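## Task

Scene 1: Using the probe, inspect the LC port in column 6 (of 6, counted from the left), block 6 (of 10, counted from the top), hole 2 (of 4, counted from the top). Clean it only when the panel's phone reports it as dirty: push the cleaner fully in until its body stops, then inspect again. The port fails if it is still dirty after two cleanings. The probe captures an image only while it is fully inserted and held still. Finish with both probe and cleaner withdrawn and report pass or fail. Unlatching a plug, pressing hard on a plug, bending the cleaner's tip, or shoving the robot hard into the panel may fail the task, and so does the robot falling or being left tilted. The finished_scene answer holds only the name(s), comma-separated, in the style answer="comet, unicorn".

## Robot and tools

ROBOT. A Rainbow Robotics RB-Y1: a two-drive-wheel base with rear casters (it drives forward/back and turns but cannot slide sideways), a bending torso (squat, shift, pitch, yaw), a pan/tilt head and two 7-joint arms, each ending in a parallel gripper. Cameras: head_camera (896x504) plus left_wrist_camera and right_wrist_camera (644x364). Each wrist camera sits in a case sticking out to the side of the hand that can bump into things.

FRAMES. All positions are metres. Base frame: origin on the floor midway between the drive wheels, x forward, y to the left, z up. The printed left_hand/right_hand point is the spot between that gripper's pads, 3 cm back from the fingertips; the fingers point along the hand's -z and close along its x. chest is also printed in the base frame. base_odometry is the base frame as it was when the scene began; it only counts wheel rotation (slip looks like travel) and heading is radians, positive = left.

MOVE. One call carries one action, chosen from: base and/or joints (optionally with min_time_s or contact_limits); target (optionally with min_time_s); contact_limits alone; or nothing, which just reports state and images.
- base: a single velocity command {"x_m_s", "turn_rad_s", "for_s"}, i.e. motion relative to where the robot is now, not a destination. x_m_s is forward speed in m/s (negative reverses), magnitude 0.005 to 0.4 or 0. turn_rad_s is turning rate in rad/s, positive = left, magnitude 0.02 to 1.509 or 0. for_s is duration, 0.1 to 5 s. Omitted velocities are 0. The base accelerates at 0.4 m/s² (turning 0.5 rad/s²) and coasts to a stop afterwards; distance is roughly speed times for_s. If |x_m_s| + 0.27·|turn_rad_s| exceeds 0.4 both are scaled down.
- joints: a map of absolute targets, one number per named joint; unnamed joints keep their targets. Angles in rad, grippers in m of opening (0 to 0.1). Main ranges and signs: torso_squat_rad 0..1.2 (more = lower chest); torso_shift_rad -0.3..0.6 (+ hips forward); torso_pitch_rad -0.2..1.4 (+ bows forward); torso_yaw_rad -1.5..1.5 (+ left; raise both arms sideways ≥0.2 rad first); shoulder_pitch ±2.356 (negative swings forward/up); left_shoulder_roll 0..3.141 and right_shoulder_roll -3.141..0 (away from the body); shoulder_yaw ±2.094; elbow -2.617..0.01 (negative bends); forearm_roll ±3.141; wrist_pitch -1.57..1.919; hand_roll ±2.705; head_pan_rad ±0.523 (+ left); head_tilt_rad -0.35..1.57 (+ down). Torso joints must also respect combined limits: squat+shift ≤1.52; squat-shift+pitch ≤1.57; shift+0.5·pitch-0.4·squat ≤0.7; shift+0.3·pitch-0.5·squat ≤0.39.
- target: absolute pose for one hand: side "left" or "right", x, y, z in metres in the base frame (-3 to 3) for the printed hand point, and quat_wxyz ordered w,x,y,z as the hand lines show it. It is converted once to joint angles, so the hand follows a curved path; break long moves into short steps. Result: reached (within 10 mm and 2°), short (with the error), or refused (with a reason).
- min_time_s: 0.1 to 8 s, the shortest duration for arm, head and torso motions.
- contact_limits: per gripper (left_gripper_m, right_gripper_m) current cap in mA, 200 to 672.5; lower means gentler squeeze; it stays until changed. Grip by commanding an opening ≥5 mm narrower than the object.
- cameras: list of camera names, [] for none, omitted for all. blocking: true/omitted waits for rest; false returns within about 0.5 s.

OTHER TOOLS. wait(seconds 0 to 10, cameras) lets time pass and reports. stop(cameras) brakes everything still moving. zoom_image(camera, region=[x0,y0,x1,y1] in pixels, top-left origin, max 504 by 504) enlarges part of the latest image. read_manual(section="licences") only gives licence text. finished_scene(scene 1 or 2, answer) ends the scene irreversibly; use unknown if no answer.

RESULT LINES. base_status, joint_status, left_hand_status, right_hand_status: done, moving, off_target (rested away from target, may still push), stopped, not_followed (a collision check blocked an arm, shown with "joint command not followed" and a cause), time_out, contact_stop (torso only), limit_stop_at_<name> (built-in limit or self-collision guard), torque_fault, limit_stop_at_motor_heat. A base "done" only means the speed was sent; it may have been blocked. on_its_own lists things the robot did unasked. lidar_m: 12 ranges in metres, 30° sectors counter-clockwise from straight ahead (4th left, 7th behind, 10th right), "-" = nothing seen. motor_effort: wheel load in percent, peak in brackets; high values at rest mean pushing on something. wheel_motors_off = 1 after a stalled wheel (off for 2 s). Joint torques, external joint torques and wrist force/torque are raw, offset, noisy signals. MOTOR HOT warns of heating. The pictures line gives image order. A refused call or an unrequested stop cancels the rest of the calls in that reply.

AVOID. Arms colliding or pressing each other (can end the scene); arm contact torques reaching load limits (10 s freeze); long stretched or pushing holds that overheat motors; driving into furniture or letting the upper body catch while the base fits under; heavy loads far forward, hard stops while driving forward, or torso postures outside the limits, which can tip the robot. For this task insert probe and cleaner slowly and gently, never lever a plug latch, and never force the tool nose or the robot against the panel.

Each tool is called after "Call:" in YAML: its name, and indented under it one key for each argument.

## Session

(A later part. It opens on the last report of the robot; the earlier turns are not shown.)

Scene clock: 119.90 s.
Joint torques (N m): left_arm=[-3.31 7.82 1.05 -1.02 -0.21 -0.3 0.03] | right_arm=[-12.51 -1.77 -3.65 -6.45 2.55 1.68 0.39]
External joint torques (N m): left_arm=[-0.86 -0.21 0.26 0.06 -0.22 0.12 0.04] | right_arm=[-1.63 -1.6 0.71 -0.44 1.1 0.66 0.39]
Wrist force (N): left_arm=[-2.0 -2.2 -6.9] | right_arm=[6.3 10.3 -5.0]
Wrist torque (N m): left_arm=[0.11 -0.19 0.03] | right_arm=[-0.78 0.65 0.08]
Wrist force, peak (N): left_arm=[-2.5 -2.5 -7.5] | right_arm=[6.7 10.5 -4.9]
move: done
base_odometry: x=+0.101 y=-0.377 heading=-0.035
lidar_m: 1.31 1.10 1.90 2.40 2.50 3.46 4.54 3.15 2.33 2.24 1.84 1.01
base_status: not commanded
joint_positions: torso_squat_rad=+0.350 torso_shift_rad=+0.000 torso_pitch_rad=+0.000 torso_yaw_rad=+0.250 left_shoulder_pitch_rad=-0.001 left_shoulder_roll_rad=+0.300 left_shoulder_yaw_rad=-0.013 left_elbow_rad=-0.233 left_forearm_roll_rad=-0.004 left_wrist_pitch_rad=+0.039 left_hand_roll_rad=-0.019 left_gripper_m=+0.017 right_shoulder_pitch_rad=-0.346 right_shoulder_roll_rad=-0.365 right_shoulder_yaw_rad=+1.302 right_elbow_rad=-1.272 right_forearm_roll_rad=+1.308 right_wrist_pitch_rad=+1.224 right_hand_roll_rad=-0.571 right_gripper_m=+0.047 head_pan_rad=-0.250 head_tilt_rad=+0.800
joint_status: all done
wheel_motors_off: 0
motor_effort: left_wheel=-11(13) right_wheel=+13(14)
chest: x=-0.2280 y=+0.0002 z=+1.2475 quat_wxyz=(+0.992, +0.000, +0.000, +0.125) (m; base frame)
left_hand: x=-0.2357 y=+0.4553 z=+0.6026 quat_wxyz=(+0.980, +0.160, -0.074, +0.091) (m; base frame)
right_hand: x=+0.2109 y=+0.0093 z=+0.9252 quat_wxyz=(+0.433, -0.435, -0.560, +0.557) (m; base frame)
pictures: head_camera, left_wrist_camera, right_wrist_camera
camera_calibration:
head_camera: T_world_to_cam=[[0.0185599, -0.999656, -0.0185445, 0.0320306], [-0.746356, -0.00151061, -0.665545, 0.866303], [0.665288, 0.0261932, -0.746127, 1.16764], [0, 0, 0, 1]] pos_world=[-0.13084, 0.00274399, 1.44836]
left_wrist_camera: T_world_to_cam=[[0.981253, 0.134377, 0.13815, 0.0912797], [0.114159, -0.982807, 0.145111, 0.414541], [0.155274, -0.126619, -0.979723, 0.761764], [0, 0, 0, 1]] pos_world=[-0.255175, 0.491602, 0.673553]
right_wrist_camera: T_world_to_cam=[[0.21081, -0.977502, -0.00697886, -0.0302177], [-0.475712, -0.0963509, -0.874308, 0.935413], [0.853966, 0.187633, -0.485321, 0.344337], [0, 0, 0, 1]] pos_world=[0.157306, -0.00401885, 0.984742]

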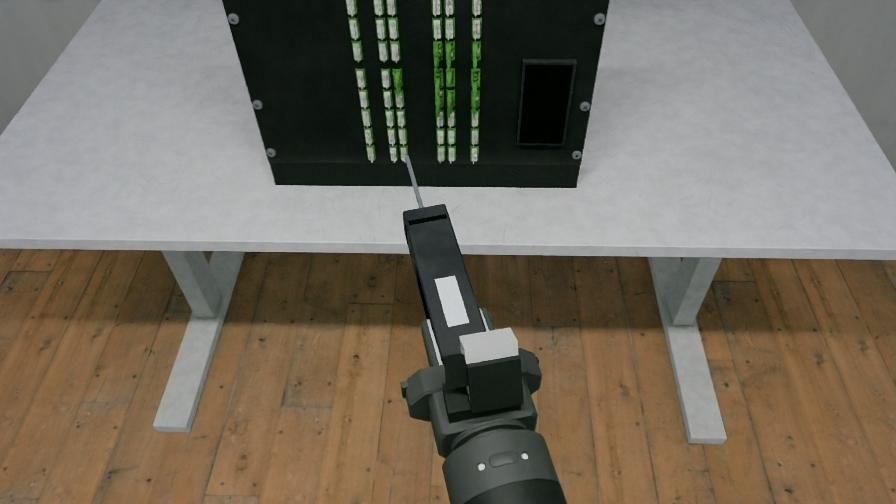

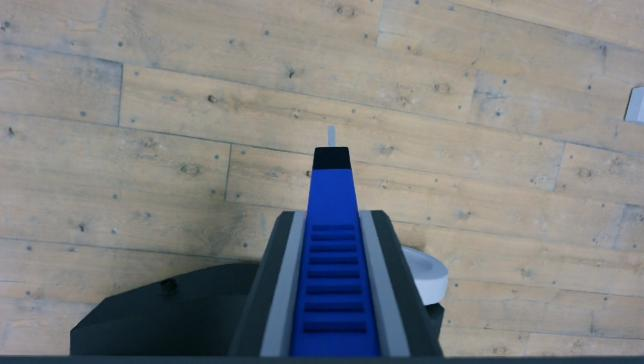

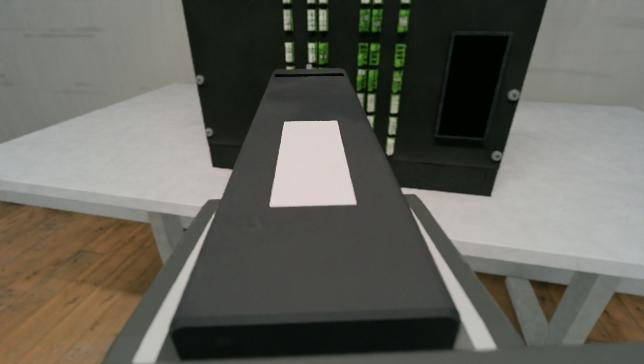

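Call:
move:
  target: {"side":"right","x":0.2,"y":-0.005,"z":0.925,"quat_wxyz":[0.50375,-0.50375,-0.49625,0.49625]}
  min_time_s: 2
  cameras: []

Call:
move:
  base: {"x_m_s":0.08,"for_s":1}

Call:
zoom_image:
  camera: "head_camera"
  region: [430, 80, 530, 180]

Call:
zoom_image:
  camera: "right_wrist_camera"
  region: [270, 10, 350, 90]

Scene clock: 125.83 s.
Joint torques (N m): left_arm=[-3.28 7.93 1.17 -1.09 -0.18 -0.31 0.05] | right_arm=[-11.38 4.29 -4.26 -5.8 2.14 1.5 0.36]
External joint torques (N m): left_arm=[-0.83 -0.1 0.38 -0.01 -0.2 0.12 0.05] | right_arm=[-1.12 1.91 -1.11 0.54 0.49 0.64 0.37]
Wrist force (N): left_arm=[-1.9 -2.4 -7.0] | right_arm=[5.9 10.1 -5.3]
Wrist torque (N m): left_arm=[0.12 -0.19 0.03] | right_arm=[-0.76 0.56 0.01]
Wrist force, peak (N): left_arm=[-2.0 -2.1 -7.9] | right_arm=[6.5 10.5 -5.0]
move: done
base_odometry: x=+0.101 y=-0.377 heading=-0.035
lidar_m: 1.31 1.10 1.90 2.41 2.50 3.44 4.53 3.13 2.32 2.24 1.85 1.00
base_status: not commanded
joint_positions: torso_squat_rad=+0.350 torso_shift_rad=+0.000 torso_pitch_rad=+0.000 torso_yaw_rad=+0.250 left_shoulder_pitch_rad=-0.001 left_shoulder_roll_rad=+0.300 left_shoulder_yaw_rad=-0.013 left_elbow_rad=-0.233 left_forearm_roll_rad=-0.004 left_wrist_pitch_rad=+0.039 left_hand_roll_rad=-0.019 left_gripper_m=+0.017 right_shoulder_pitch_rad=-0.300 right_shoulder_roll_rad=-0.206 right_shoulder_yaw_rad=+1.224 right_elbow_rad=-1.188 right_forearm_roll_rad=+1.263 right_wrist_pitch_rad=+1.420 right_hand_roll_rad=-0.467 right_gripper_m=+0.047 head_pan_rad=-0.250 head_tilt_rad=+0.800
joint_status: all done
wheel_motors_off: 0
motor_effort: left_wheel=-12(13) right_wheel=+13(14)
chest: x=-0.2280 y=+0.0002 z=+1.2475 quat_wxyz=(+0.992, +0.000, +0.000, +0.125) (m; base frame)
left_hand: x=-0.2357 y=+0.4553 z=+0.6026 quat_wxyz=(+0.980, +0.160, -0.074, +0.091) (m; base frame)
right_hand: x=+0.1995 y=-0.0051 z=+0.9250 quat_wxyz=(+0.504, -0.503, -0.496, +0.498) (m; base frame)
right_hand_status: reached (checked arc, planned for 2.0 s): 0 mm and 0.2 deg off.
pictures: none
No camera images: "cameras" was empty.

Scene clock: 127.33 s.
Joint torques (N m): left_arm=[-2.64 8.04 1.05 -0.94 -0.22 -0.33 0.1] | right_arm=[-12.12 3.97 -3.8 -6.15 2.19 1.4 0.3]
External joint torques (N m): left_arm=[-0.19 0.01 0.27 0.14 -0.23 0.1 0.11] | right_arm=[-1.88 1.58 -0.65 0.2 0.54 0.54 0.31]
Wrist force (N): left_arm=[-1.5 -2.5 -7.4] | right_arm=[5.9 10.0 -5.2]
Wrist torque (N m): left_arm=[0.13 -0.11 0.07] | right_arm=[-0.74 0.59 0.02]
Wrist force, peak (N): left_arm=[-2.0 -2.5 -7.9] | right_arm=[6.1 10.1 -5.9]
move: done
base_odometry: x=+0.181 y=-0.379 heading=-0.034
lidar_m: 1.23 1.05 1.78 2.40 2.51 3.45 4.63 3.14 2.33 2.23 1.73 0.94
base_status: done (sent for 1 of 1 s)
joint_positions: torso_squat_rad=+0.350 torso_shift_rad=+0.000 torso_pitch_rad=+0.000 torso_yaw_rad=+0.250 left_shoulder_pitch_rad=-0.001 left_shoulder_roll_rad=+0.300 left_shoulder_yaw_rad=-0.013 left_elbow_rad=-0.233 left_forearm_roll_rad=-0.004 left_wrist_pitch_rad=+0.039 left_hand_roll_rad=-0.019 left_gripper_m=+0.017 right_shoulder_pitch_rad=-0.300 right_shoulder_roll_rad=-0.206 right_shoulder_yaw_rad=+1.224 right_elbow_rad=-1.188 right_forearm_roll_rad=+1.263 right_wrist_pitch_rad=+1.420 right_hand_roll_rad=-0.467 right_gripper_m=+0.047 head_pan_rad=-0.250 head_tilt_rad=+0.800
joint_status: not commanded
wheel_motors_off: 0
motor_effort: left_wheel=+4(20) right_wheel=-10(36)
chest: x=-0.2279 y=+0.0002 z=+1.2475 quat_wxyz=(+0.992, +0.000, +0.000, +0.125) (m; base frame)
left_hand: x=-0.2356 y=+0.4553 z=+0.6026 quat_wxyz=(+0.980, +0.160, -0.074, +0.091) (m; base frame)
right_hand: x=+0.1995 y=-0.0052 z=+0.9249 quat_wxyz=(+0.504, -0.503, -0.496, +0.498) (m; base frame)
pictures: head_camera, left_wrist_camera, right_wrist_camera
camera_calibration:
head_camera: T_world_to_cam=[[0.0185571, -0.999656, -0.0185469, 0.0320301], [-0.74645, -0.00151058, -0.66544, 0.866146], [0.665183, 0.026193, -0.746221, 1.16762], [0, 0, 0, 1]] pos_world=[-0.130741, 0.00274399, 1.44827]
left_wrist_camera: T_world_to_cam=[[0.981251, 0.13429, 0.138247, 0.0911581], [0.114046, -0.982807, 0.145204, 0.414437], [0.15537, -0.126715, -0.979696, 0.761802], [0, 0, 0, 1]] pos_world=[-0.255075, 0.491602, 0.673553]
right_wrist_camera: T_world_to_cam=[[-0.0507838, -0.998698, -0.00489284, 0.00814945], [-0.491967, 0.0292794, -0.870122, 0.928265], [0.869132, -0.041781, -0.492813, 0.359395], [0, 0, 0, 1]] pos_world=[0.144727, -0.00402436, 0.984858]

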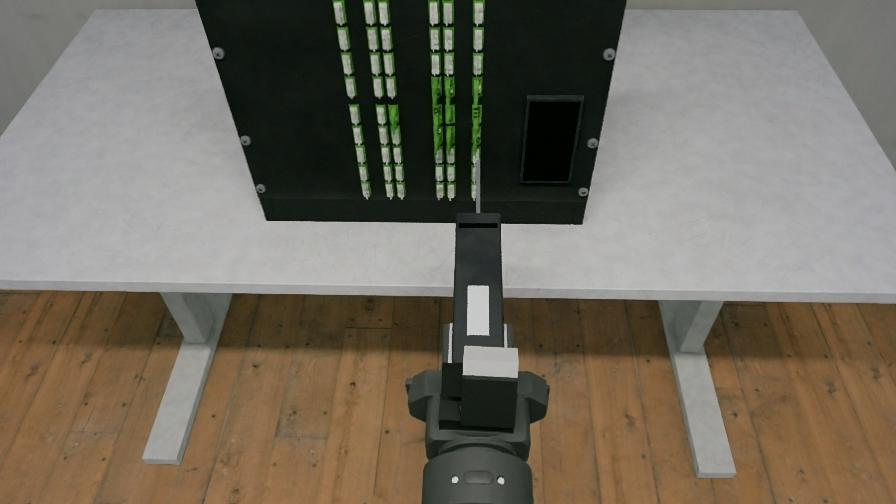

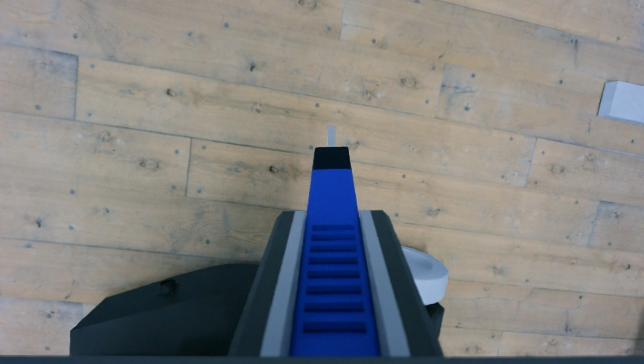

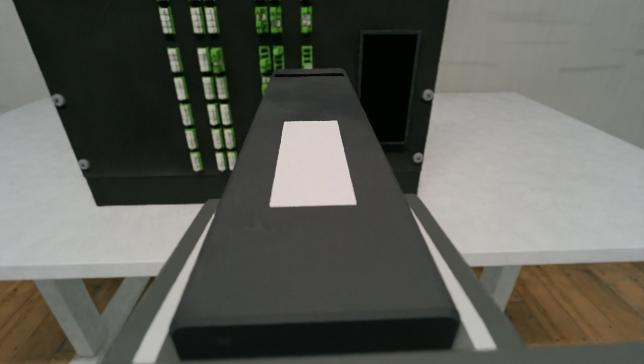

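Scaled by 5.040 from the camera's 896x504 image, which has a finer 1280x720 frame.

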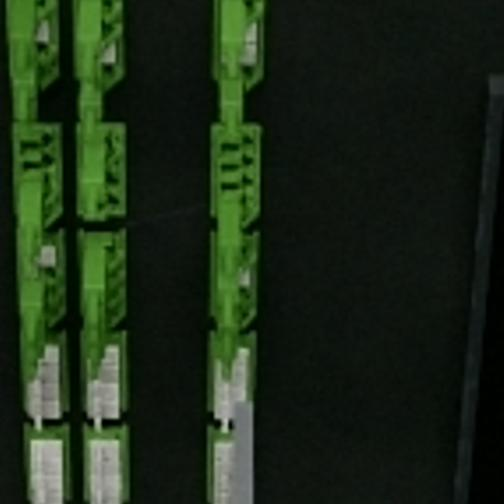

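Scaled by 6.300 from the camera's 644x364 image, which has a finer 1265x715 frame.

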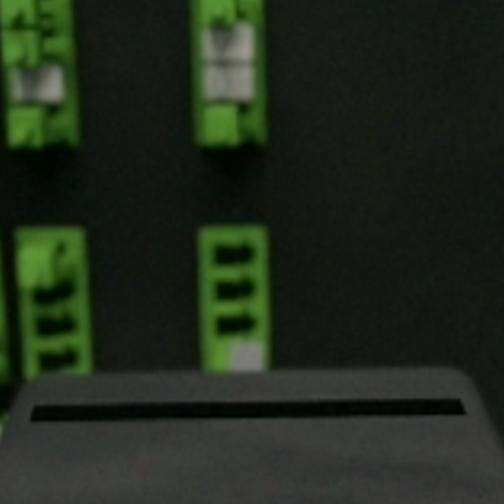

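Call:
move:
  target: {"side":"right","x":0.26,"y":-0.0045,"z":0.9235,"quat_wxyz":[0.50375,-0.50375,-0.49625,0.49625]}
  min_time_s: 3

Call:
zoom_image:
  camera: "head_camera"
  region: [440, 80, 520, 160]

Call:
zoom_image:
  camera: "right_wrist_camera"
  region: [290, 35, 340, 85]

Scene clock: 142.67 s.
Joint torques (N m): left_arm=[-2.68 8.15 1.06 -0.92 -0.08 -0.31 0.17] | right_arm=[-16.52 3.22 -4.25 -5.1 1.97 1.08 -0.2]
External joint torques (N m): left_arm=[-0.23 0.12 0.27 0.16 -0.1 0.12 0.18] | right_arm=[-3.48 1.88 -0.83 0.48 0.47 0.07 -0.2]
Wrist force (N): left_arm=[-1.3 -2.6 -7.0] | right_arm=[6.4 9.7 -5.2]
Wrist torque (N m): left_arm=[0.16 -0.09 0.01] | right_arm=[-0.71 0.64 0.08]
Wrist force, peak (N): left_arm=[-1.8 -2.9 -7.9] | right_arm=[6.4 10.7 -4.8]
move: done
base_odometry: x=+0.181 y=-0.379 heading=-0.034
lidar_m: 1.22 1.04 1.77 2.40 2.51 3.43 4.63 3.14 2.32 2.24 1.73 0.95
base_status: not commanded
joint_positions: torso_squat_rad=+0.350 torso_shift_rad=+0.000 torso_pitch_rad=+0.000 torso_yaw_rad=+0.250 left_shoulder_pitch_rad=-0.001 left_shoulder_roll_rad=+0.300 left_shoulder_yaw_rad=-0.013 left_elbow_rad=-0.233 left_forearm_roll_rad=-0.004 left_wrist_pitch_rad=+0.039 left_hand_roll_rad=-0.019 left_gripper_m=+0.017 right_shoulder_pitch_rad=-0.431 right_shoulder_roll_rad=-0.168 right_shoulder_yaw_rad=+1.163 right_elbow_rad=-0.975 right_forearm_roll_rad=+1.209 right_wrist_pitch_rad=+1.299 right_hand_roll_rad=-0.564 right_gripper_m=+0.047 head_pan_rad=-0.250 head_tilt_rad=+0.800
joint_status: all done
wheel_motors_off: 0
motor_effort: left_wheel=+5(5) right_wheel=-8(10)
chest: x=-0.2279 y=+0.0002 z=+1.2475 quat_wxyz=(+0.992, +0.000, +0.000, +0.125) (m; base frame)
left_hand: x=-0.2356 y=+0.4553 z=+0.6026 quat_wxyz=(+0.980, +0.160, -0.074, +0.091) (m; base frame)
right_hand: x=+0.2598 y=-0.0049 z=+0.9232 quat_wxyz=(+0.504, -0.504, -0.496, +0.497) (m; base frame)
right_hand_status: reached (checked arc, planned for 3.0 s): 1 mm and 0.1 deg off.
pictures: head_camera, left_wrist_camera, right_wrist_camera
camera_calibration:
head_camera: T_world_to_cam=[[0.0185571, -0.999656, -0.0185469, 0.0320319], [-0.74645, -0.00151058, -0.66544, 0.866071], [0.665183, 0.026193, -0.746221, 1.16769], [0, 0, 0, 1]] pos_world=[-0.130841, 0.00274399, 1.44827]
left_wrist_camera: T_world_to_cam=[[0.981251, 0.13429, 0.138247, 0.0911581], [0.114046, -0.982807, 0.145204, 0.414437], [0.15537, -0.126715, -0.979696, 0.761802], [0, 0, 0, 1]] pos_world=[-0.255075, 0.491602, 0.673553]
right_wrist_camera: T_world_to_cam=[[-0.0526897, -0.9986, -0.00471346, 0.0118152], [-0.490175, 0.0299751, -0.871109, 0.956907], [0.87003, -0.0435881, -0.491068, 0.304292], [0, 0, 0, 1]] pos_world=[0.204931, -0.00362118, 0.983054]

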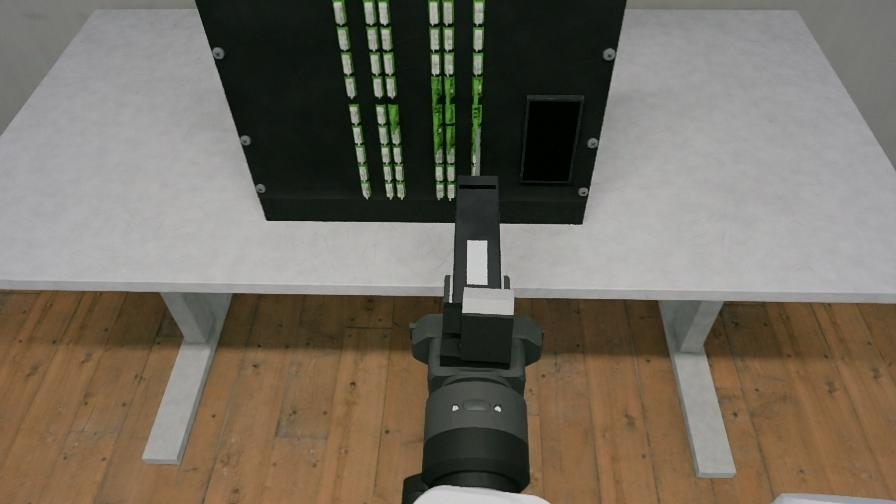

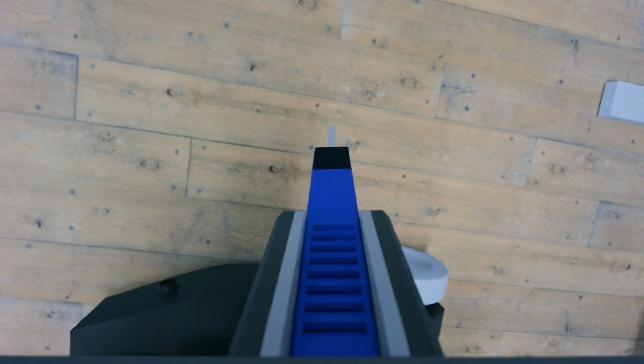

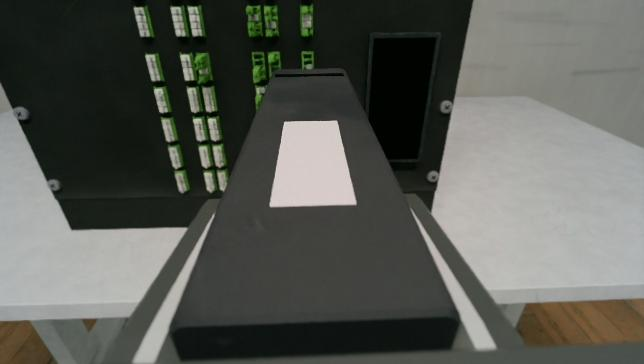

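Scaled by 6.300 from the camera's 896x504 image, which has a finer 1280x720 frame.

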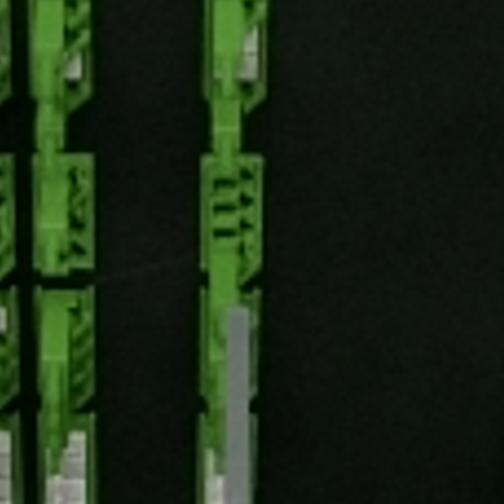

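Scaled by 10.080 from the camera's 644x364 image, which has a finer 1265x715 frame.

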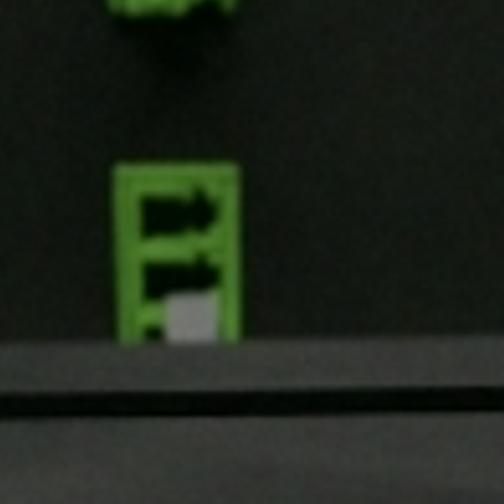

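Call:
move:
  target: {"side":"right","x":0.288,"y":-0.0032,"z":0.9205,"quat_wxyz":[0.50375,-0.50375,-0.49625,0.49625]}
  min_time_s: 2

Call:
zoom_image:
  camera: "head_camera"
  region: [455, 90, 495, 130]

Call:
zoom_image:
  camera: "right_wrist_camera"
  region: [290, 35, 340, 85]

Scene clock: 158.93 s.
Joint torques (N m): left_arm=[-2.71 7.87 1.1 -0.94 -0.23 -0.24 0.06] | right_arm=[-17.73 2.35 -4.18 -4.51 1.85 1.22 -0.21]
External joint torques (N m): left_arm=[-0.26 -0.16 0.31 0.14 -0.24 0.18 0.07] | right_arm=[-3.36 1.42 -1.02 0.47 0.47 0.09 -0.21]
Wrist force (N): left_arm=[-2.0 -2.7 -7.0] | right_arm=[6.1 10.0 -4.9]
Wrist torque (N m): left_arm=[0.17 -0.21 0.05] | right_arm=[-0.76 0.63 0.08]
Wrist force, peak (N): left_arm=[-1.8 -3.0 -7.5] | right_arm=[6.3 10.5 -5.5]
move: done
base_odometry: x=+0.181 y=-0.379 heading=-0.034
lidar_m: 1.22 1.03 1.78 2.39 2.50 3.45 4.63 3.14 2.33 2.23 1.73 0.94
base_status: not commanded
joint_positions: torso_squat_rad=+0.350 torso_shift_rad=+0.000 torso_pitch_rad=+0.000 torso_yaw_rad=+0.250 left_shoulder_pitch_rad=-0.001 left_shoulder_roll_rad=+0.300 left_shoulder_yaw_rad=-0.013 left_elbow_rad=-0.233 left_forearm_roll_rad=-0.004 left_wrist_pitch_rad=+0.039 left_hand_roll_rad=-0.019 left_gripper_m=+0.017 right_shoulder_pitch_rad=-0.506 right_shoulder_roll_rad=-0.126 right_shoulder_yaw_rad=+1.144 right_elbow_rad=-0.813 right_forearm_roll_rad=+1.194 right_wrist_pitch_rad=+1.231 right_hand_roll_rad=-0.642 right_gripper_m=+0.047 head_pan_rad=-0.250 head_tilt_rad=+0.800
joint_status: all done
wheel_motors_off: 0
motor_effort: left_wheel=+4(5) right_wheel=-8(10)
chest: x=-0.2279 y=+0.0002 z=+1.2475 quat_wxyz=(+0.992, +0.000, +0.000, +0.125) (m; base frame)
left_hand: x=-0.2356 y=+0.4553 z=+0.6026 quat_wxyz=(+0.980, +0.160, -0.074, +0.091) (m; base frame)
right_hand: x=+0.2876 y=-0.0037 z=+0.9205 quat_wxyz=(+0.504, -0.503, -0.495, +0.498) (m; base frame)
right_hand_status: reached (checked arc, planned for 2.0 s): 1 mm and 0.2 deg off.
pictures: head_camera, left_wrist_camera, right_wrist_camera
camera_calibration:
head_camera: T_world_to_cam=[[0.0185571, -0.999656, -0.0185469, 0.0320319], [-0.74645, -0.00151058, -0.66544, 0.866071], [0.665183, 0.026193, -0.746221, 1.16769], [0, 0, 0, 1]] pos_world=[-0.130841, 0.00274399, 1.44827]
left_wrist_camera: T_world_to_cam=[[0.981251, 0.13429, 0.138247, 0.0911581], [0.114046, -0.982807, 0.145204, 0.414437], [0.15537, -0.126715, -0.979696, 0.761802], [0, 0, 0, 1]] pos_world=[-0.255075, 0.491602, 0.673553]
right_wrist_camera: T_world_to_cam=[[-0.0517935, -0.998648, -0.00442628, 0.0139841], [-0.492095, 0.0293781, -0.870046, 0.967737], [0.868999, -0.0428846, -0.492951, 0.2808], [0, 0, 0, 1]] pos_world=[0.232928, -0.00242313, 0.980458]

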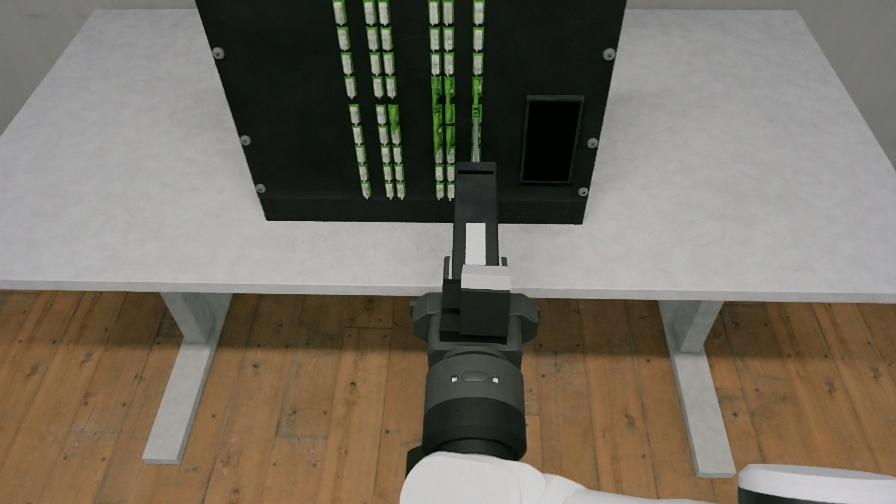

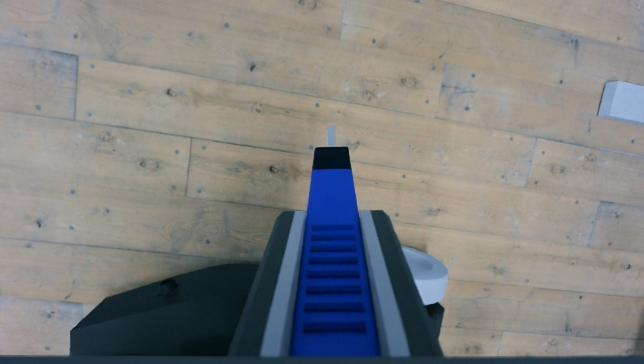

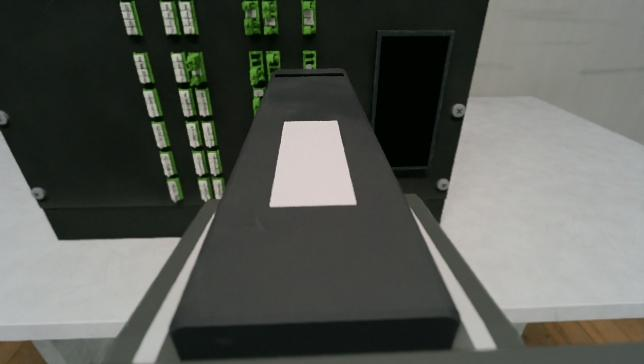

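Scaled by 12.600 from the camera's 896x504 image, which has a finer 1280x720 frame.

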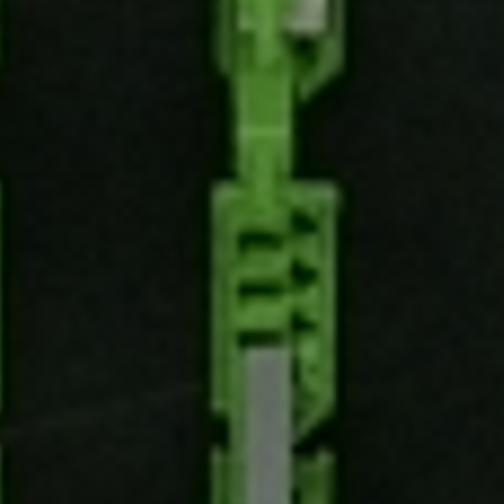

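Scaled by 10.080 from the camera's 644x364 image, which has a finer 1265x715 frame.

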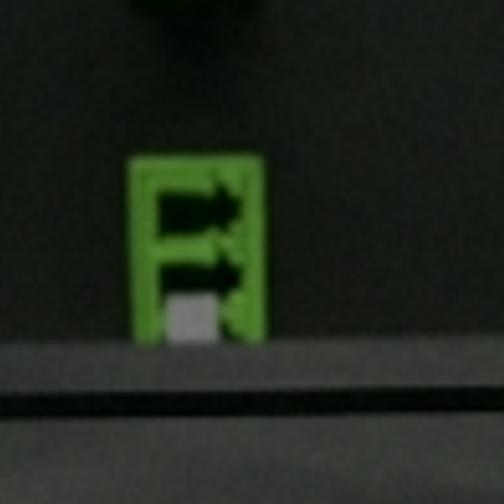

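Call:
move:
  target: {"side":"right","x":0.296,"y":-0.0028,"z":0.9216,"quat_wxyz":[0.50375,-0.50375,-0.49625,0.49625]}
  min_time_s: 1.5

Call:
zoom_image:
  camera: "head_camera"
  region: [455, 90, 495, 130]

Call:
zoom_image:
  camera: "right_wrist_camera"
  region: [290, 35, 340, 85]

Scene clock: 173.17 s.
Joint torques (N m): left_arm=[-2.68 8.13 1.1 -0.9 -0.19 -0.32 0.04] | right_arm=[-19.68 2.52 -3.96 -4.52 1.81 0.55 -0.27]
External joint torques (N m): left_arm=[-0.22 0.1 0.31 0.18 -0.21 0.11 0.05] | right_arm=[-4.93 1.73 -0.88 0.3 0.46 -0.61 -0.26]
Wrist force (N): left_arm=[-2.0 -2.8 -7.2] | right_arm=[4.1 9.2 -0.7]
Wrist torque (N m): left_arm=[0.15 -0.18 0.07] | right_arm=[-1.00 1.08 0.07]
Wrist force, peak (N): left_arm=[-1.9 -3.2 -7.6] | right_arm=[6.2 10.8 -5.2]
move: done
base_odometry: x=+0.181 y=-0.379 heading=-0.034
lidar_m: 1.23 1.04 1.78 2.39 2.51 3.44 4.62 3.15 2.32 2.23 1.74 0.94
base_status: not commanded
joint_positions: torso_squat_rad=+0.350 torso_shift_rad=+0.000 torso_pitch_rad=+0.000 torso_yaw_rad=+0.250 left_shoulder_pitch_rad=-0.001 left_shoulder_roll_rad=+0.300 left_shoulder_yaw_rad=-0.013 left_elbow_rad=-0.233 left_forearm_roll_rad=-0.004 left_wrist_pitch_rad=+0.039 left_hand_roll_rad=-0.019 left_gripper_m=+0.017 right_shoulder_pitch_rad=-0.528 right_shoulder_roll_rad=-0.114 right_shoulder_yaw_rad=+1.138 right_elbow_rad=-0.770 right_forearm_roll_rad=+1.191 right_wrist_pitch_rad=+1.214 right_hand_roll_rad=-0.661 right_gripper_m=+0.047 head_pan_rad=-0.250 head_tilt_rad=+0.800
joint_status: all done
wheel_motors_off: 0
motor_effort: left_wheel=+4(6) right_wheel=-9(10)
chest: x=-0.2279 y=+0.0002 z=+1.2475 quat_wxyz=(+0.992, +0.000, +0.000, +0.125) (m; base frame)
left_hand: x=-0.2356 y=+0.4553 z=+0.6026 quat_wxyz=(+0.980, +0.160, -0.074, +0.091) (m; base frame)
right_hand: x=+0.2954 y=-0.0035 z=+0.9214 quat_wxyz=(+0.504, -0.503, -0.495, +0.497) (m; base frame)
right_hand_status: reached (checked arc, planned for 1.5 s): 1 mm and 0.1 deg off.
pictures: head_camera, left_wrist_camera, right_wrist_camera
camera_calibration:
head_camera: T_world_to_cam=[[0.0185571, -0.999656, -0.0185469, 0.0320319], [-0.74645, -0.00151058, -0.66544, 0.866071], [0.665183, 0.026193, -0.746221, 1.16769], [0, 0, 0, 1]] pos_world=[-0.130841, 0.00274399, 1.44827]
left_wrist_camera: T_world_to_cam=[[0.981251, 0.13429, 0.138247, 0.0911581], [0.114046, -0.982807, 0.145204, 0.414437], [0.15537, -0.126715, -0.979696, 0.761802], [0, 0, 0, 1]] pos_world=[-0.255075, 0.491602, 0.673553]
right_wrist_camera: T_world_to_cam=[[-0.052964, -0.998585, -0.00472965, 0.0151687], [-0.491132, 0.0301725, -0.870562, 0.972579], [0.869473, -0.0437855, -0.492036, 0.273544], [0, 0, 0, 1]] pos_world=[0.24063, -0.00222057, 0.981356]

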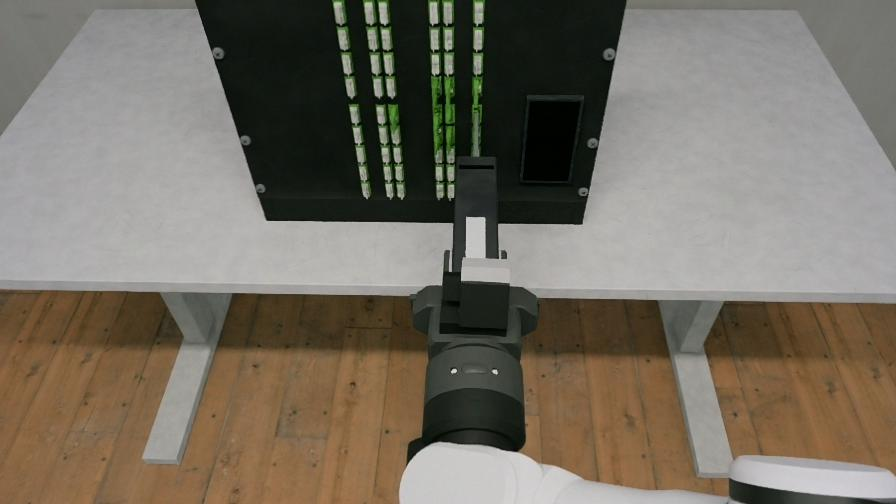

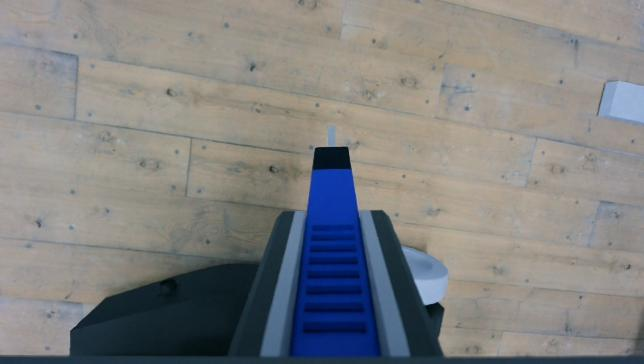

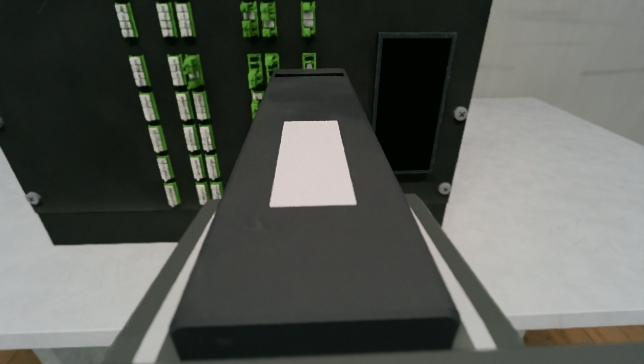

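Scaled by 12.600 from the camera's 896x504 image, which has a finer 1280x720 frame.

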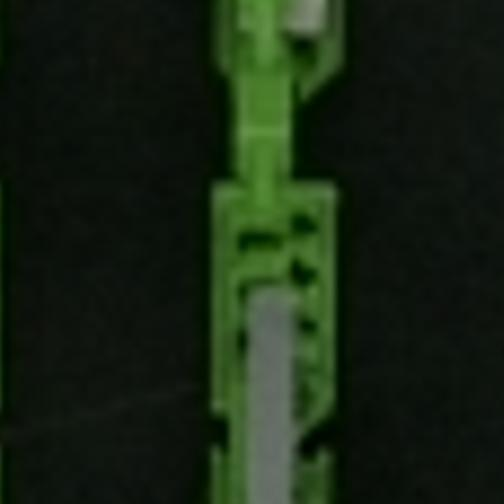

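Scaled by 10.080 from the camera's 644x364 image, which has a finer 1265x715 frame.

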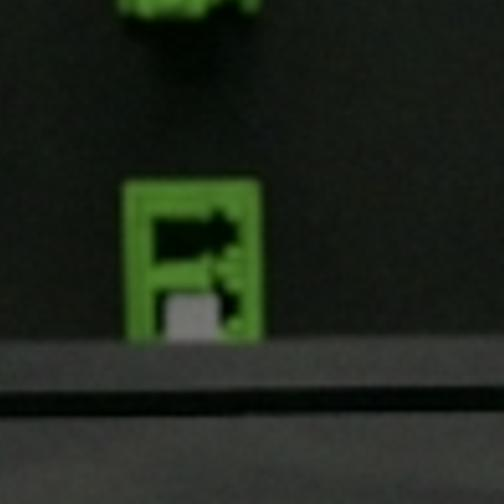

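Call:
move:
  target: {"side":"right","x":0.291,"y":-0.0019,"z":0.922,"quat_wxyz":[0.50375,-0.50375,-0.49625,0.49625]}
  min_time_s: 1
  cameras: ["head_camera","right_wrist_camera"]

Call:
zoom_image:
  camera: "head_camera"
  region: [465, 100, 485, 120]

Call:
zoom_image:
  camera: "right_wrist_camera"
  region: [295, 45, 325, 75]

Scene clock: 180.47 s.
Joint torques (N m): left_arm=[-2.69 8.04 1.21 -0.82 -0.19 -0.26 0.09] | right_arm=[-16.19 -0.81 -1.73 -5.44 2.51 2 0.33]
External joint torques (N m): left_arm=[-0.24 0.01 0.42 0.26 -0.2 0.17 0.1] | right_arm=[-1.62 -1.76 1.36 -0.53 1.15 0.85 0.34]
Wrist force (N): left_arm=[-1.8 -2.8 -6.9] | right_arm=[6.4 10.5 -4.9]
Wrist torque (N m): left_arm=[0.20 -0.18 0.02] | right_arm=[-0.83 0.65 0.05]
Wrist force, peak (N): left_arm=[-1.7 -3.0 -7.7] | right_arm=[6.4 10.5 -4.9]
move: done
base_odometry: x=+0.181 y=-0.379 heading=-0.034
lidar_m: 1.22 1.04 1.77 2.40 2.50 3.46 4.63 3.13 2.31 2.25 1.74 0.96
base_status: not commanded
joint_positions: torso_squat_rad=+0.350 torso_shift_rad=+0.000 torso_pitch_rad=+0.000 torso_yaw_rad=+0.250 left_shoulder_pitch_rad=-0.001 left_shoulder_roll_rad=+0.300 left_shoulder_yaw_rad=-0.013 left_elbow_rad=-0.233 left_forearm_roll_rad=-0.004 left_wrist_pitch_rad=+0.039 left_hand_roll_rad=-0.019 left_gripper_m=+0.017 right_shoulder_pitch_rad=-0.519 right_shoulder_roll_rad=-0.114 right_shoulder_yaw_rad=+1.141 right_elbow_rad=-0.787 right_forearm_roll_rad=+1.194 right_wrist_pitch_rad=+1.226 right_hand_roll_rad=-0.652 right_gripper_m=+0.047 head_pan_rad=-0.250 head_tilt_rad=+0.800
joint_status: all done
wheel_motors_off: 0
motor_effort: left_wheel=+4(5) right_wheel=-9(10)
chest: x=-0.2279 y=+0.0002 z=+1.2475 quat_wxyz=(+0.992, +0.000, +0.000, +0.125) (m; base frame)
left_hand: x=-0.2356 y=+0.4553 z=+0.6026 quat_wxyz=(+0.980, +0.160, -0.074, +0.091) (m; base frame)
right_hand: x=+0.2910 y=-0.0018 z=+0.9218 quat_wxyz=(+0.504, -0.504, -0.496, +0.496) (m; base frame)
right_hand_status: reached (checked arc, planned for 1.0 s): 0 mm and 0.0 deg off.
pictures: head_camera, right_wrist_camera
camera_calibration:
head_camera: T_world_to_cam=[[0.0185571, -0.999656, -0.0185469, 0.0320319], [-0.74645, -0.00151058, -0.66544, 0.866071], [0.665183, 0.026193, -0.746221, 1.16769], [0, 0, 0, 1]] pos_world=[-0.130841, 0.00274399, 1.44827]
right_wrist_camera: T_world_to_cam=[[-0.0532034, -0.998565, -0.00606413, 0.0178932], [-0.489596, 0.0313774, -0.871384, 0.970977], [0.870325, -0.0433916, -0.490563, 0.276112], [0, 0, 0, 1]] pos_world=[0.236032, -0.000618309, 0.981653]

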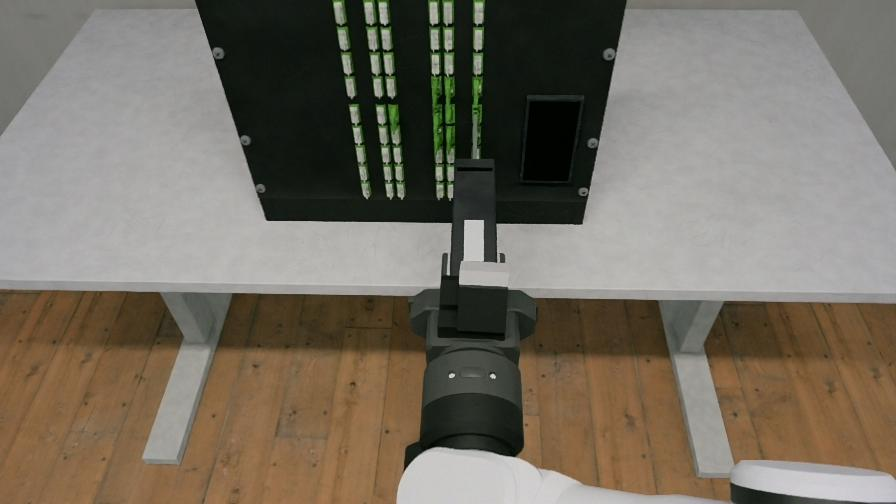

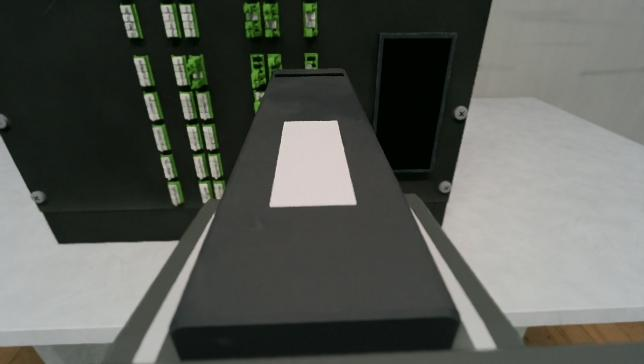

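Scaled by 25.200 from the camera's 896x504 image, which has a finer 1280x720 frame.

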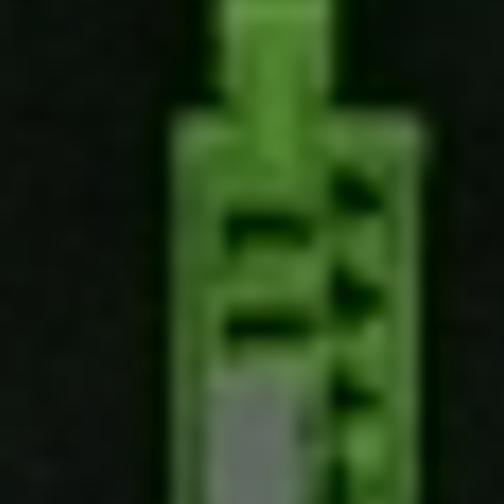

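Scaled by 16.800 from the camera's 644x364 image, which has a finer 1265x715 frame.

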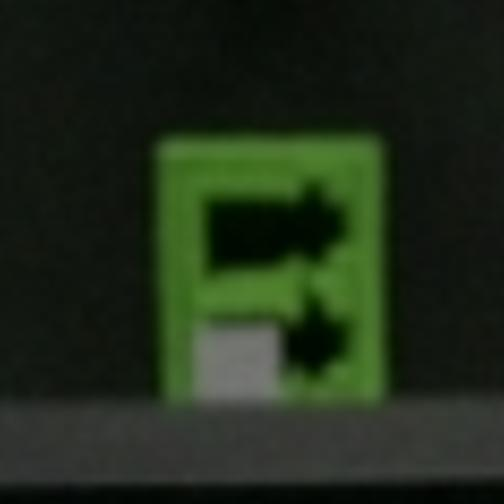

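Call:
move:
  target: {"side":"right","x":0.293,"y":-0.0026,"z":0.9219,"quat_wxyz":[0.50375,-0.50375,-0.49625,0.49625]}
  min_time_s: 1
  cameras: ["head_camera","right_wrist_camera"]

Call:
zoom_image:
  camera: "head_camera"
  region: [465, 100, 485, 120]

Call:
zoom_image:
  camera: "right_wrist_camera"
  region: [295, 45, 325, 75]

Scene clock: 192.97 s.
Joint torques (N m): left_arm=[-2.62 8.19 1.04 -0.84 -0.21 -0.26 0.03] | right_arm=[-18.35 -1.28 -4.16 -4.2 1.71 1.13 -0.34]
External joint torques (N m): left_arm=[-0.17 0.16 0.26 0.24 -0.22 0.17 0.04] | right_arm=[-3.72 -2.17 -1.07 0.68 0.35 -0.03 -0.33]
Wrist force (N): left_arm=[-2.0 -2.5 -6.8] | right_arm=[6.0 10.1 -5.2]
Wrist torque (N m): left_arm=[0.13 -0.22 0.06] | right_arm=[-0.75 0.62 0.05]
Wrist force, peak (N): left_arm=[-2.1 -2.6 -7.7] | right_arm=[6.0 10.7 -5.2]
move: done
base_odometry: x=+0.181 y=-0.379 heading=-0.034
lidar_m: 1.23 1.04 1.75 2.39 2.51 3.46 4.62 3.13 2.31 2.23 1.71 0.94
base_status: not commanded
joint_positions: torso_squat_rad=+0.350 torso_shift_rad=+0.000 torso_pitch_rad=+0.000 torso_yaw_rad=+0.250 left_shoulder_pitch_rad=-0.001 left_shoulder_roll_rad=+0.300 left_shoulder_yaw_rad=-0.013 left_elbow_rad=-0.233 left_forearm_roll_rad=-0.004 left_wrist_pitch_rad=+0.039 left_hand_roll_rad=-0.019 left_gripper_m=+0.017 right_shoulder_pitch_rad=-0.522 right_shoulder_roll_rad=-0.114 right_shoulder_yaw_rad=+1.140 right_elbow_rad=-0.781 right_forearm_roll_rad=+1.193 right_wrist_pitch_rad=+1.221 right_hand_roll_rad=-0.656 right_gripper_m=+0.047 head_pan_rad=-0.250 head_tilt_rad=+0.800
joint_status: all done
wheel_motors_off: 0
motor_effort: left_wheel=+4(5) right_wheel=-8(10)
chest: x=-0.2279 y=+0.0002 z=+1.2475 quat_wxyz=(+0.992, +0.000, +0.000, +0.125) (m; base frame)
left_hand: x=-0.2356 y=+0.4553 z=+0.6026 quat_wxyz=(+0.980, +0.160, -0.074, +0.091) (m; base frame)
right_hand: x=+0.2926 y=-0.0025 z=+0.9215 quat_wxyz=(+0.504, -0.503, -0.496, +0.497) (m; base frame)
right_hand_status: reached (checked arc, planned for 1.0 s): 1 mm and 0.1 deg off.
pictures: head_camera, right_wrist_camera
camera_calibration:
head_camera: T_world_to_cam=[[0.0185571, -0.999656, -0.0185469, 0.0320319], [-0.74645, -0.00151058, -0.66544, 0.866071], [0.665183, 0.026193, -0.746221, 1.16769], [0, 0, 0, 1]] pos_world=[-0.130841, 0.00274399, 1.44827]
right_wrist_camera: T_world_to_cam=[[-0.052558, -0.998602, -0.00570645, 0.0168764], [-0.490105, 0.030773, -0.87112, 0.971428], [0.870077, -0.0429875, -0.491037, 0.274984], [0, 0, 0, 1]] pos_world=[0.237731, -0.00122, 0.981354]

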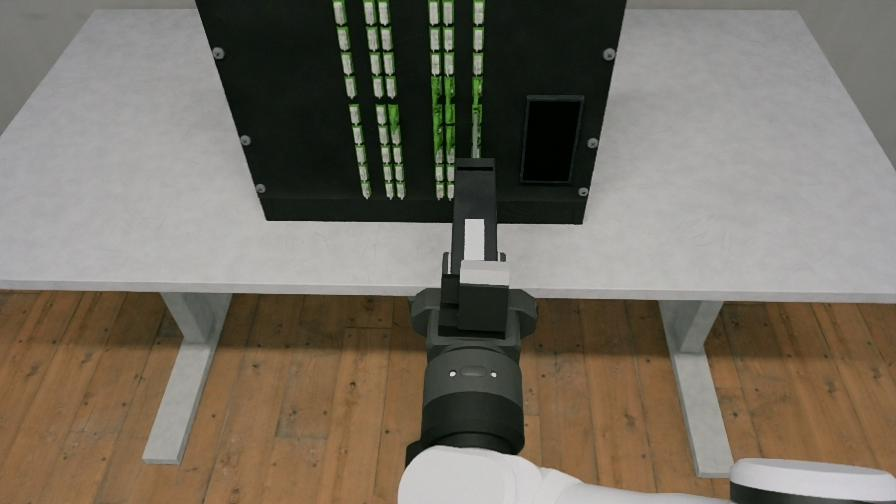

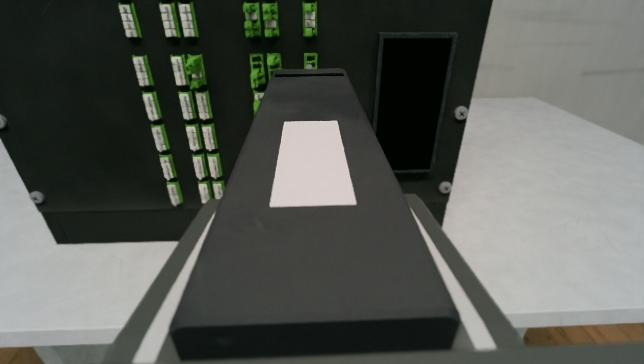

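Scaled by 25.200 from the camera's 896x504 image, which has a finer 1280x720 frame.

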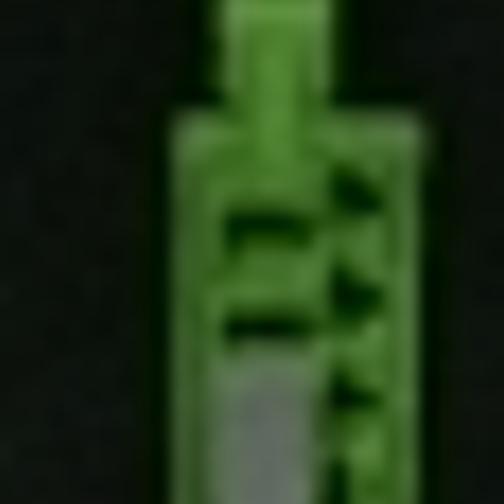

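Scaled by 16.800 from the camera's 644x364 image, which has a finer 1265x715 frame.

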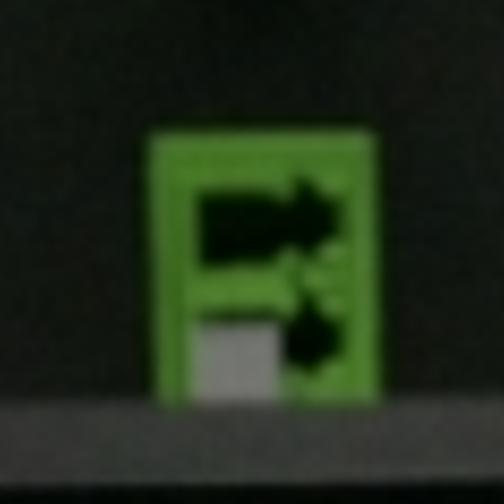

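Call:
move:
  target: {"side":"right","x":0.299,"y":-0.0028,"z":0.9224,"quat_wxyz":[0.50375,-0.50375,-0.49625,0.49625]}
  min_time_s: 1.5
  cameras: ["head_camera","right_wrist_camera"]

Call:
zoom_image:
  camera: "head_camera"
  region: [465, 100, 485, 120]

Call:
zoom_image:
  camera: "right_wrist_camera"
  region: [295, 45, 325, 75]

Scene clock: 201.13 s.
Joint torques (N m): left_arm=[-2.65 8.01 1.23 -0.94 -0.16 -0.3 0.11] | right_arm=[-18.68 1.52 -4.28 -3.95 1.63 1.62 -0.14]
External joint torques (N m): left_arm=[-0.2 -0.02 0.44 0.14 -0.18 0.13 0.11] | right_arm=[-3.78 0.79 -1.24 0.81 0.3 0.44 -0.13]
Wrist force (N): left_arm=[-2.0 -2.2 -7.0] | right_arm=[6.5 10.3 -5.0]
Wrist torque (N m): left_arm=[0.09 -0.17 0.04] | right_arm=[-0.70 0.43 0.05]
Wrist force, peak (N): left_arm=[-2.2 -2.6 -7.7] | right_arm=[8.3 10.4 -4.1]
move: done
base_odometry: x=+0.181 y=-0.379 heading=-0.034
lidar_m: 1.23 1.02 1.78 2.40 2.50 3.46 4.62 3.14 2.32 2.23 1.75 0.94
base_status: not commanded
joint_positions: torso_squat_rad=+0.350 torso_shift_rad=+0.000 torso_pitch_rad=+0.000 torso_yaw_rad=+0.250 left_shoulder_pitch_rad=-0.001 left_shoulder_roll_rad=+0.300 left_shoulder_yaw_rad=-0.013 left_elbow_rad=-0.233 left_forearm_roll_rad=-0.004 left_wrist_pitch_rad=+0.039 left_hand_roll_rad=-0.019 left_gripper_m=+0.017 right_shoulder_pitch_rad=-0.537 right_shoulder_roll_rad=-0.110 right_shoulder_yaw_rad=+1.136 right_elbow_rad=-0.753 right_forearm_roll_rad=+1.190 right_wrist_pitch_rad=+1.207 right_hand_roll_rad=-0.668 right_gripper_m=+0.047 head_pan_rad=-0.250 head_tilt_rad=+0.800
joint_status: all done
wheel_motors_off: 0
motor_effort: left_wheel=+4(5) right_wheel=-9(10)
chest: x=-0.2279 y=+0.0002 z=+1.2475 quat_wxyz=(+0.992, +0.000, +0.000, +0.125) (m; base frame)
left_hand: x=-0.2356 y=+0.4553 z=+0.6026 quat_wxyz=(+0.980, +0.160, -0.074, +0.091) (m; base frame)
right_hand: x=+0.2986 y=-0.0031 z=+0.9222 quat_wxyz=(+0.504, -0.503, -0.496, +0.497) (m; base frame)
right_hand_status: reached (checked arc, planned for 1.5 s): 1 mm and 0.1 deg off.
pictures: head_camera, right_wrist_camera
camera_calibration:
head_camera: T_world_to_cam=[[0.0185571, -0.999656, -0.0185469, 0.0321319], [-0.74645, -0.00151058, -0.66544, 0.866072], [0.665183, 0.026193, -0.746221, 1.16768], [0, 0, 0, 1]] pos_world=[-0.130841, 0.00284399, 1.44827]
right_wrist_camera: T_world_to_cam=[[-0.052665, -0.998599, -0.00506112, 0.0158884], [-0.490434, 0.0302791, -0.870952, 0.974914], [0.869885, -0.0433865, -0.491342, 0.270424], [0, 0, 0, 1]] pos_world=[0.243731, -0.00192071, 0.982055]

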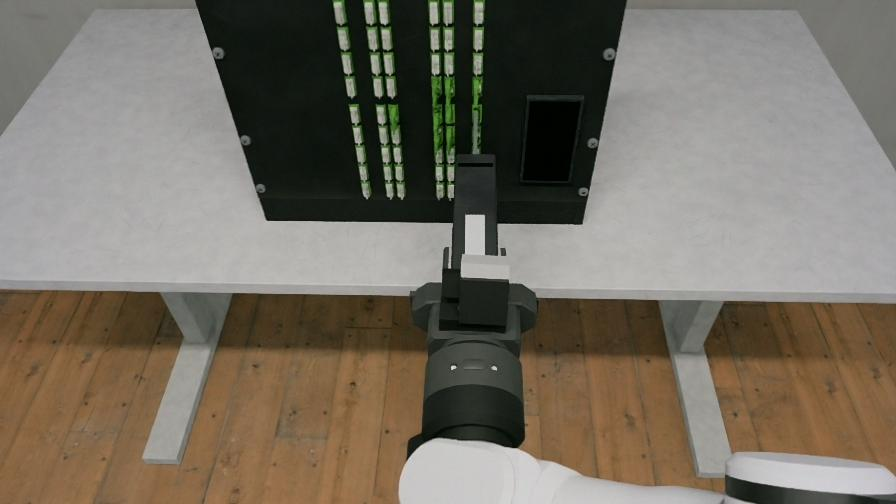

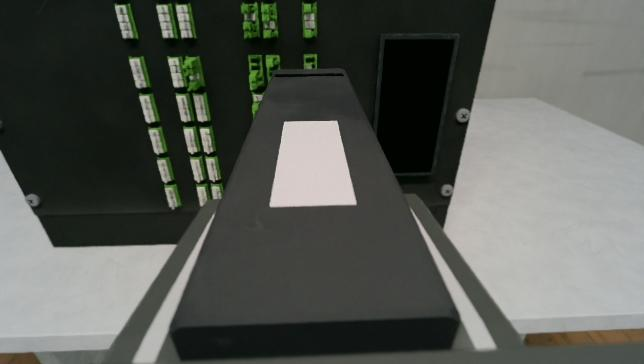

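Scaled by 25.200 from the camera's 896x504 image, which has a finer 1280x720 frame.

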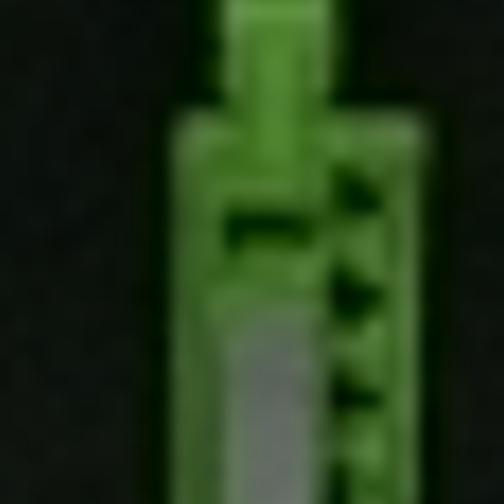

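Scaled by 16.800 from the camera's 644x364 image, which has a finer 1265x715 frame.

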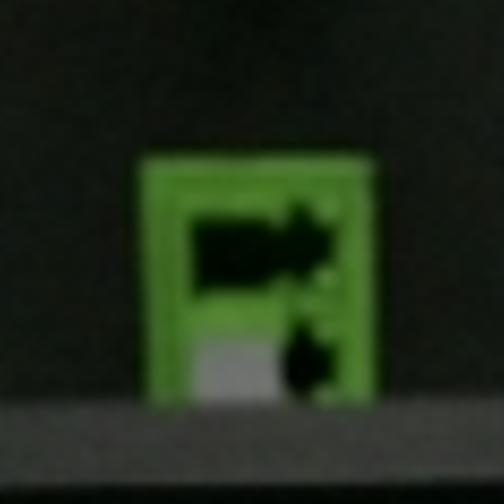

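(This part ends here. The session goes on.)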